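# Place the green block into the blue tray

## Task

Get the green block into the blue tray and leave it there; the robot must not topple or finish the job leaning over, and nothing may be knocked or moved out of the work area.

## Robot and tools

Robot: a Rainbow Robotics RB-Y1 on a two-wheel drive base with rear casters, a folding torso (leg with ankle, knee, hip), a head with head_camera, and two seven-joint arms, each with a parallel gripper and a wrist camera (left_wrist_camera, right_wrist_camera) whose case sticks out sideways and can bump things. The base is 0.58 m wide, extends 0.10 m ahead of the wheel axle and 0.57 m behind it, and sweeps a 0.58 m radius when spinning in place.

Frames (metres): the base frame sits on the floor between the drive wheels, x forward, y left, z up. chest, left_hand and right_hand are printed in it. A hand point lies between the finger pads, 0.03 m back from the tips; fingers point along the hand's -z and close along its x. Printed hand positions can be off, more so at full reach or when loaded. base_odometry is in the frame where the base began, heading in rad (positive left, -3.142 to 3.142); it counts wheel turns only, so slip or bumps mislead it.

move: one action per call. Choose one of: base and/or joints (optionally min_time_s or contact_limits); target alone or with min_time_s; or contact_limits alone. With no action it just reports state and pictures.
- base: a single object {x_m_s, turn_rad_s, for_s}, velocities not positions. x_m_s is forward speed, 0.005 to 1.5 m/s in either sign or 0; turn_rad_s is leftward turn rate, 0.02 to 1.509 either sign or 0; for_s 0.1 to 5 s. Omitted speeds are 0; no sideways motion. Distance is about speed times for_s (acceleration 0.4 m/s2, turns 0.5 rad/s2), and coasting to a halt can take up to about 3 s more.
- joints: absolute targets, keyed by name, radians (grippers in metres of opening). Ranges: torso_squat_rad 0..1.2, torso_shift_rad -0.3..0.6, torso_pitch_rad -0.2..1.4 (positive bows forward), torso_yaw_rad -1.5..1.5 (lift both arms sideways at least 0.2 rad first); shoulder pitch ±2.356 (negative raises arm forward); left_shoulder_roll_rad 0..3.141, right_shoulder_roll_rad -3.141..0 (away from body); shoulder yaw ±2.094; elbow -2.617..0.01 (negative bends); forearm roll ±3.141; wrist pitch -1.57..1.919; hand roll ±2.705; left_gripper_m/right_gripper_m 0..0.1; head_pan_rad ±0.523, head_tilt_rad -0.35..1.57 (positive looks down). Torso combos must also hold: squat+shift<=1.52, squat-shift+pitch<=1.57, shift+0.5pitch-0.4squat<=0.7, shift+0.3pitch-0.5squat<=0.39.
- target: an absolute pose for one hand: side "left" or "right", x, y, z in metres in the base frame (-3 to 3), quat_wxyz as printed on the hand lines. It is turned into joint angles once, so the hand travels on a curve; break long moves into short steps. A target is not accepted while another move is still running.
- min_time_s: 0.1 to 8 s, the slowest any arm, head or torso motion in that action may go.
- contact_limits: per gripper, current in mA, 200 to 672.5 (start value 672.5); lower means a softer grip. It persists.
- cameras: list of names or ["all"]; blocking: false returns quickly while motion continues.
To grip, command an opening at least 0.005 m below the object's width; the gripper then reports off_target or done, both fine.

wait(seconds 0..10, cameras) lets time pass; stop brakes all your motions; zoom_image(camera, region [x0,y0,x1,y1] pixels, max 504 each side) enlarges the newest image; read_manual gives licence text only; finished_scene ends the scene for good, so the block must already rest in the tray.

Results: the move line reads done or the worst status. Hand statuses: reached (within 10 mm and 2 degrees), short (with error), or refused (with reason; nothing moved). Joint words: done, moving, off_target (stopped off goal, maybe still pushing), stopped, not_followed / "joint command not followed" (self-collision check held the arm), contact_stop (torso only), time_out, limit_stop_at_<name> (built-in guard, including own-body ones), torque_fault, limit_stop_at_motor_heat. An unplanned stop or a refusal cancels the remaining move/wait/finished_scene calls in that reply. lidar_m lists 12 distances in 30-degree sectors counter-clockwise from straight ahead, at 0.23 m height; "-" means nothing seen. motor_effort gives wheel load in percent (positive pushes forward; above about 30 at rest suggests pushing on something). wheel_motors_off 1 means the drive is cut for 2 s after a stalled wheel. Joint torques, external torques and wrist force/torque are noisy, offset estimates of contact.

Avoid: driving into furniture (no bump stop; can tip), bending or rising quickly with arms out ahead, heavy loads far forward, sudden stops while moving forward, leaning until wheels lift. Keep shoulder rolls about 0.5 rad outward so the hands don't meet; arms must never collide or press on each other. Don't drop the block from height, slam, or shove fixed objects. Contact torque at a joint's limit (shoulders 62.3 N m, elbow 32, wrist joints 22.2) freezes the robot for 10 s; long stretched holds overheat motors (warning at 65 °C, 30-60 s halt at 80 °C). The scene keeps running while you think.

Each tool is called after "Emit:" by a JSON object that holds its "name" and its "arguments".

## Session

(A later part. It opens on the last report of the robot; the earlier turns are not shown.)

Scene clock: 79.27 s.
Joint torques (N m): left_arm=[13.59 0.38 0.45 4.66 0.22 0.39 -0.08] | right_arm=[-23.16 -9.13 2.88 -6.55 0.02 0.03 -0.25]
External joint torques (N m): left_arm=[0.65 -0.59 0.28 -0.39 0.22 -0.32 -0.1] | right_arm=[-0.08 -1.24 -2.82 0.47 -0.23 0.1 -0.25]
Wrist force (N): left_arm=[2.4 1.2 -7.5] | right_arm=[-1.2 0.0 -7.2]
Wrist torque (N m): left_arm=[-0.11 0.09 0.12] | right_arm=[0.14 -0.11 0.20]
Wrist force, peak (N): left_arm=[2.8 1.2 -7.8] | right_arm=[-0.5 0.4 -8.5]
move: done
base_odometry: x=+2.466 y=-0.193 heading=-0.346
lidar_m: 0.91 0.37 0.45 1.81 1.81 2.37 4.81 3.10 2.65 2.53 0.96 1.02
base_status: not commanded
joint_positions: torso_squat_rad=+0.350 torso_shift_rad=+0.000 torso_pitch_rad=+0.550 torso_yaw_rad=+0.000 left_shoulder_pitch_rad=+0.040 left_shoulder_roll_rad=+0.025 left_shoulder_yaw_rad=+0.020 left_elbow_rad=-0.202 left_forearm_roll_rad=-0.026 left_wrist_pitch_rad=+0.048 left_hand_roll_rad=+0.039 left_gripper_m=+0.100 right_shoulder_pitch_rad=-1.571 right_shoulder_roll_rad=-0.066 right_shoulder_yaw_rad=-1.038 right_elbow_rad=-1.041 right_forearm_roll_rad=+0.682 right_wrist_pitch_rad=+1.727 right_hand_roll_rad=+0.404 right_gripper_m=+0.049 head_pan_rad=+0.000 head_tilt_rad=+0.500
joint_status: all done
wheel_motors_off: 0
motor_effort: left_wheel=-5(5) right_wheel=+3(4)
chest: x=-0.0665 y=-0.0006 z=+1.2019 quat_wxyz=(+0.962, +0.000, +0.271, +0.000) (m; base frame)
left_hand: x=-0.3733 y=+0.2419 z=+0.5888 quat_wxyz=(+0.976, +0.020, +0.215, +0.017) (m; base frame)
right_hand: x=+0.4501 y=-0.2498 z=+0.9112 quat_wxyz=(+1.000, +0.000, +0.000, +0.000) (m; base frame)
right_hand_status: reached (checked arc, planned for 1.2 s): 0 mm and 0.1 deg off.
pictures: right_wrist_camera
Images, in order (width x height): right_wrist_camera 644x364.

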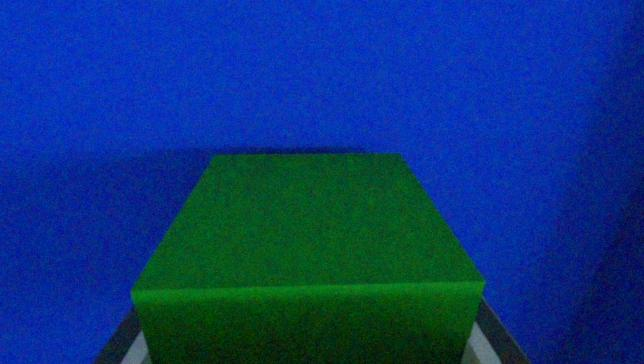

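Emit:
{"name": "move", "arguments": {"target": {"side":"right","x":0.45,"y":-0.25,"z":0.907,"quat_wxyz":[1,0,0,0]}, "min_time_s": 0.5}}

Emit:
{"name": "move", "arguments": {"joints": {"right_gripper_m":0.1}}}

Emit:
{"name": "move", "arguments": {"target": {"side":"right","x":0.45,"y":-0.25,"z":0.98,"quat_wxyz":[1,0,0,0]}, "cameras": ["right_wrist_camera"]}}

Scene clock: 81.87 s.
Joint torques (N m): left_arm=[13.73 0.2 0.21 4.7 0.12 0.46 0.05] | right_arm=[-22.79 -9.66 2.95 -6.58 0.02 -0.17 -0.27]
External joint torques (N m): left_arm=[0.79 -0.77 0.04 -0.36 0.13 -0.26 0.02] | right_arm=[0.27 -1.76 -2.7 0.45 -0.23 -0.09 -0.27]
Wrist force (N): left_arm=[2.5 1.2 -7.4] | right_arm=[-0.5 0.7 -7.8]
Wrist torque (N m): left_arm=[-0.11 0.11 0.11] | right_arm=[0.04 -0.03 0.20]
Wrist force, peak (N): left_arm=[2.4 1.1 -7.8] | right_arm=[-0.9 0.1 -8.5]
move: done
base_odometry: x=+2.466 y=-0.193 heading=-0.346
lidar_m: 0.92 0.39 0.44 1.80 1.80 2.38 4.81 3.10 2.66 2.53 0.95 1.02
base_status: not commanded
joint_positions: torso_squat_rad=+0.350 torso_shift_rad=+0.000 torso_pitch_rad=+0.550 torso_yaw_rad=+0.000 left_shoulder_pitch_rad=+0.040 left_shoulder_roll_rad=+0.025 left_shoulder_yaw_rad=+0.020 left_elbow_rad=-0.202 left_forearm_roll_rad=-0.026 left_wrist_pitch_rad=+0.048 left_hand_roll_rad=+0.039 left_gripper_m=+0.100 right_shoulder_pitch_rad=-1.567 right_shoulder_roll_rad=-0.067 right_shoulder_yaw_rad=-1.039 right_elbow_rad=-1.031 right_forearm_roll_rad=+0.680 right_wrist_pitch_rad=+1.716 right_hand_roll_rad=+0.401 right_gripper_m=+0.049 head_pan_rad=+0.000 head_tilt_rad=+0.500
joint_status: all done
wheel_motors_off: 0
motor_effort: left_wheel=-4(5) right_wheel=+3(4)
chest: x=-0.0665 y=-0.0006 z=+1.2019 quat_wxyz=(+0.962, +0.000, +0.271, +0.000) (m; base frame)
left_hand: x=-0.3733 y=+0.2419 z=+0.5888 quat_wxyz=(+0.976, +0.020, +0.215, +0.017) (m; base frame)
right_hand: x=+0.4501 y=-0.2498 z=+0.9073 quat_wxyz=(+1.000, +0.000, +0.000, +0.000) (m; base frame)
right_hand_status: reached (checked arc, planned for 0.5 s): 0 mm and 0.1 deg off.
pictures: none

Scene clock: 82.93 s.
Joint torques (N m): left_arm=[13.62 0.67 0.32 4.7 0.16 0.5 0.27] | right_arm=[-23.01 -9.04 3.38 -6.6 -0.03 -0.07 -0.37]
External joint torques (N m): left_arm=[0.69 -0.3 0.15 -0.35 0.17 -0.22 0.25] | right_arm=[0.05 -1.15 -2.28 0.43 -0.28 0 -0.37]
Wrist force (N): left_arm=[2.1 1.2 -7.5] | right_arm=[-0.9 -0.8 -7.4]
Wrist torque (N m): left_arm=[-0.11 0.05 0.13] | right_arm=[0.23 -0.09 0.18]
Wrist force, peak (N): left_arm=[2.6 1.2 -7.7] | right_arm=[-1.3 0.6 -7.7]
move: done
base_odometry: x=+2.466 y=-0.193 heading=-0.346
lidar_m: 0.92 0.37 0.45 1.81 1.80 2.38 4.81 3.08 2.66 2.52 0.95 1.02
base_status: not commanded
joint_positions: torso_squat_rad=+0.350 torso_shift_rad=+0.000 torso_pitch_rad=+0.550 torso_yaw_rad=+0.000 left_shoulder_pitch_rad=+0.040 left_shoulder_roll_rad=+0.025 left_shoulder_yaw_rad=+0.020 left_elbow_rad=-0.202 left_forearm_roll_rad=-0.026 left_wrist_pitch_rad=+0.048 left_hand_roll_rad=+0.039 left_gripper_m=+0.100 right_shoulder_pitch_rad=-1.567 right_shoulder_roll_rad=-0.067 right_shoulder_yaw_rad=-1.039 right_elbow_rad=-1.031 right_forearm_roll_rad=+0.680 right_wrist_pitch_rad=+1.716 right_hand_roll_rad=+0.401 right_gripper_m=+0.099 head_pan_rad=+0.000 head_tilt_rad=+0.500
joint_status: all done
wheel_motors_off: 0
motor_effort: left_wheel=-5(5) right_wheel=+3(4)
chest: x=-0.0665 y=-0.0006 z=+1.2019 quat_wxyz=(+0.962, +0.000, +0.271, +0.000) (m; base frame)
left_hand: x=-0.3733 y=+0.2419 z=+0.5888 quat_wxyz=(+0.976, +0.020, +0.215, +0.017) (m; base frame)
right_hand: x=+0.4501 y=-0.2498 z=+0.9073 quat_wxyz=(+1.000, +0.000, +0.000, +0.000) (m; base frame)
pictures: none

Scene clock: 84.30 s.
Joint torques (N m): left_arm=[13.66 0.38 0.23 4.64 0.11 0.54 -0.04] | right_arm=[-23.77 -7.48 5.73 -6.32 0.29 -0.13 -0.06]
External joint torques (N m): left_arm=[0.72 -0.59 0.06 -0.41 0.11 -0.17 -0.07] | right_arm=[-0.19 0.53 -0.41 0.34 0.05 -0.05 -0.06]
Wrist force (N): left_arm=[2.6 1.0 -7.5] | right_arm=[-1.5 -0.4 -7.6]
Wrist torque (N m): left_arm=[-0.10 0.11 0.14] | right_arm=[0.17 -0.15 0.04]
Wrist force, peak (N): left_arm=[2.7 1.4 -7.7] | right_arm=[-1.2 0.3 -8.8]
move: done
base_odometry: x=+2.466 y=-0.193 heading=-0.346
lidar_m: 0.92 0.38 0.45 1.79 1.79 2.36 4.81 3.09 2.65 2.53 0.95 1.03
base_status: not commanded
joint_positions: torso_squat_rad=+0.350 torso_shift_rad=+0.000 torso_pitch_rad=+0.550 torso_yaw_rad=+0.000 left_shoulder_pitch_rad=+0.040 left_shoulder_roll_rad=+0.025 left_shoulder_yaw_rad=+0.020 left_elbow_rad=-0.202 left_forearm_roll_rad=-0.026 left_wrist_pitch_rad=+0.048 left_hand_roll_rad=+0.039 left_gripper_m=+0.100 right_shoulder_pitch_rad=-1.662 right_shoulder_roll_rad=-0.076 right_shoulder_yaw_rad=-1.006 right_elbow_rad=-1.152 right_forearm_roll_rad=+0.728 right_wrist_pitch_rad=+1.908 right_hand_roll_rad=+0.449 right_gripper_m=+0.099 head_pan_rad=+0.000 head_tilt_rad=+0.500
joint_status: all done
wheel_motors_off: 0
motor_effort: left_wheel=-5(7) right_wheel=+4(4)
chest: x=-0.0664 y=-0.0007 z=+1.2019 quat_wxyz=(+0.962, +0.000, +0.271, +0.000) (m; base frame)
left_hand: x=-0.3733 y=+0.2419 z=+0.5889 quat_wxyz=(+0.976, +0.020, +0.215, +0.017) (m; base frame)
right_hand: x=+0.4506 y=-0.2497 z=+0.9796 quat_wxyz=(+1.000, +0.001, +0.001, +0.000) (m; base frame)
right_hand_status: reached (checked arc, planned for 0.4 s): 1 mm and 0.1 deg off.
pictures: right_wrist_camera
Images, in order (width x height): right_wrist_camera 644x364.

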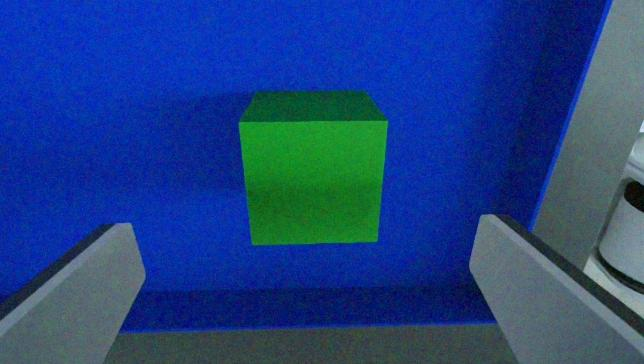

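Emit:
{"name": "finished_scene", "arguments": {}}

The scene is finished: the task was done.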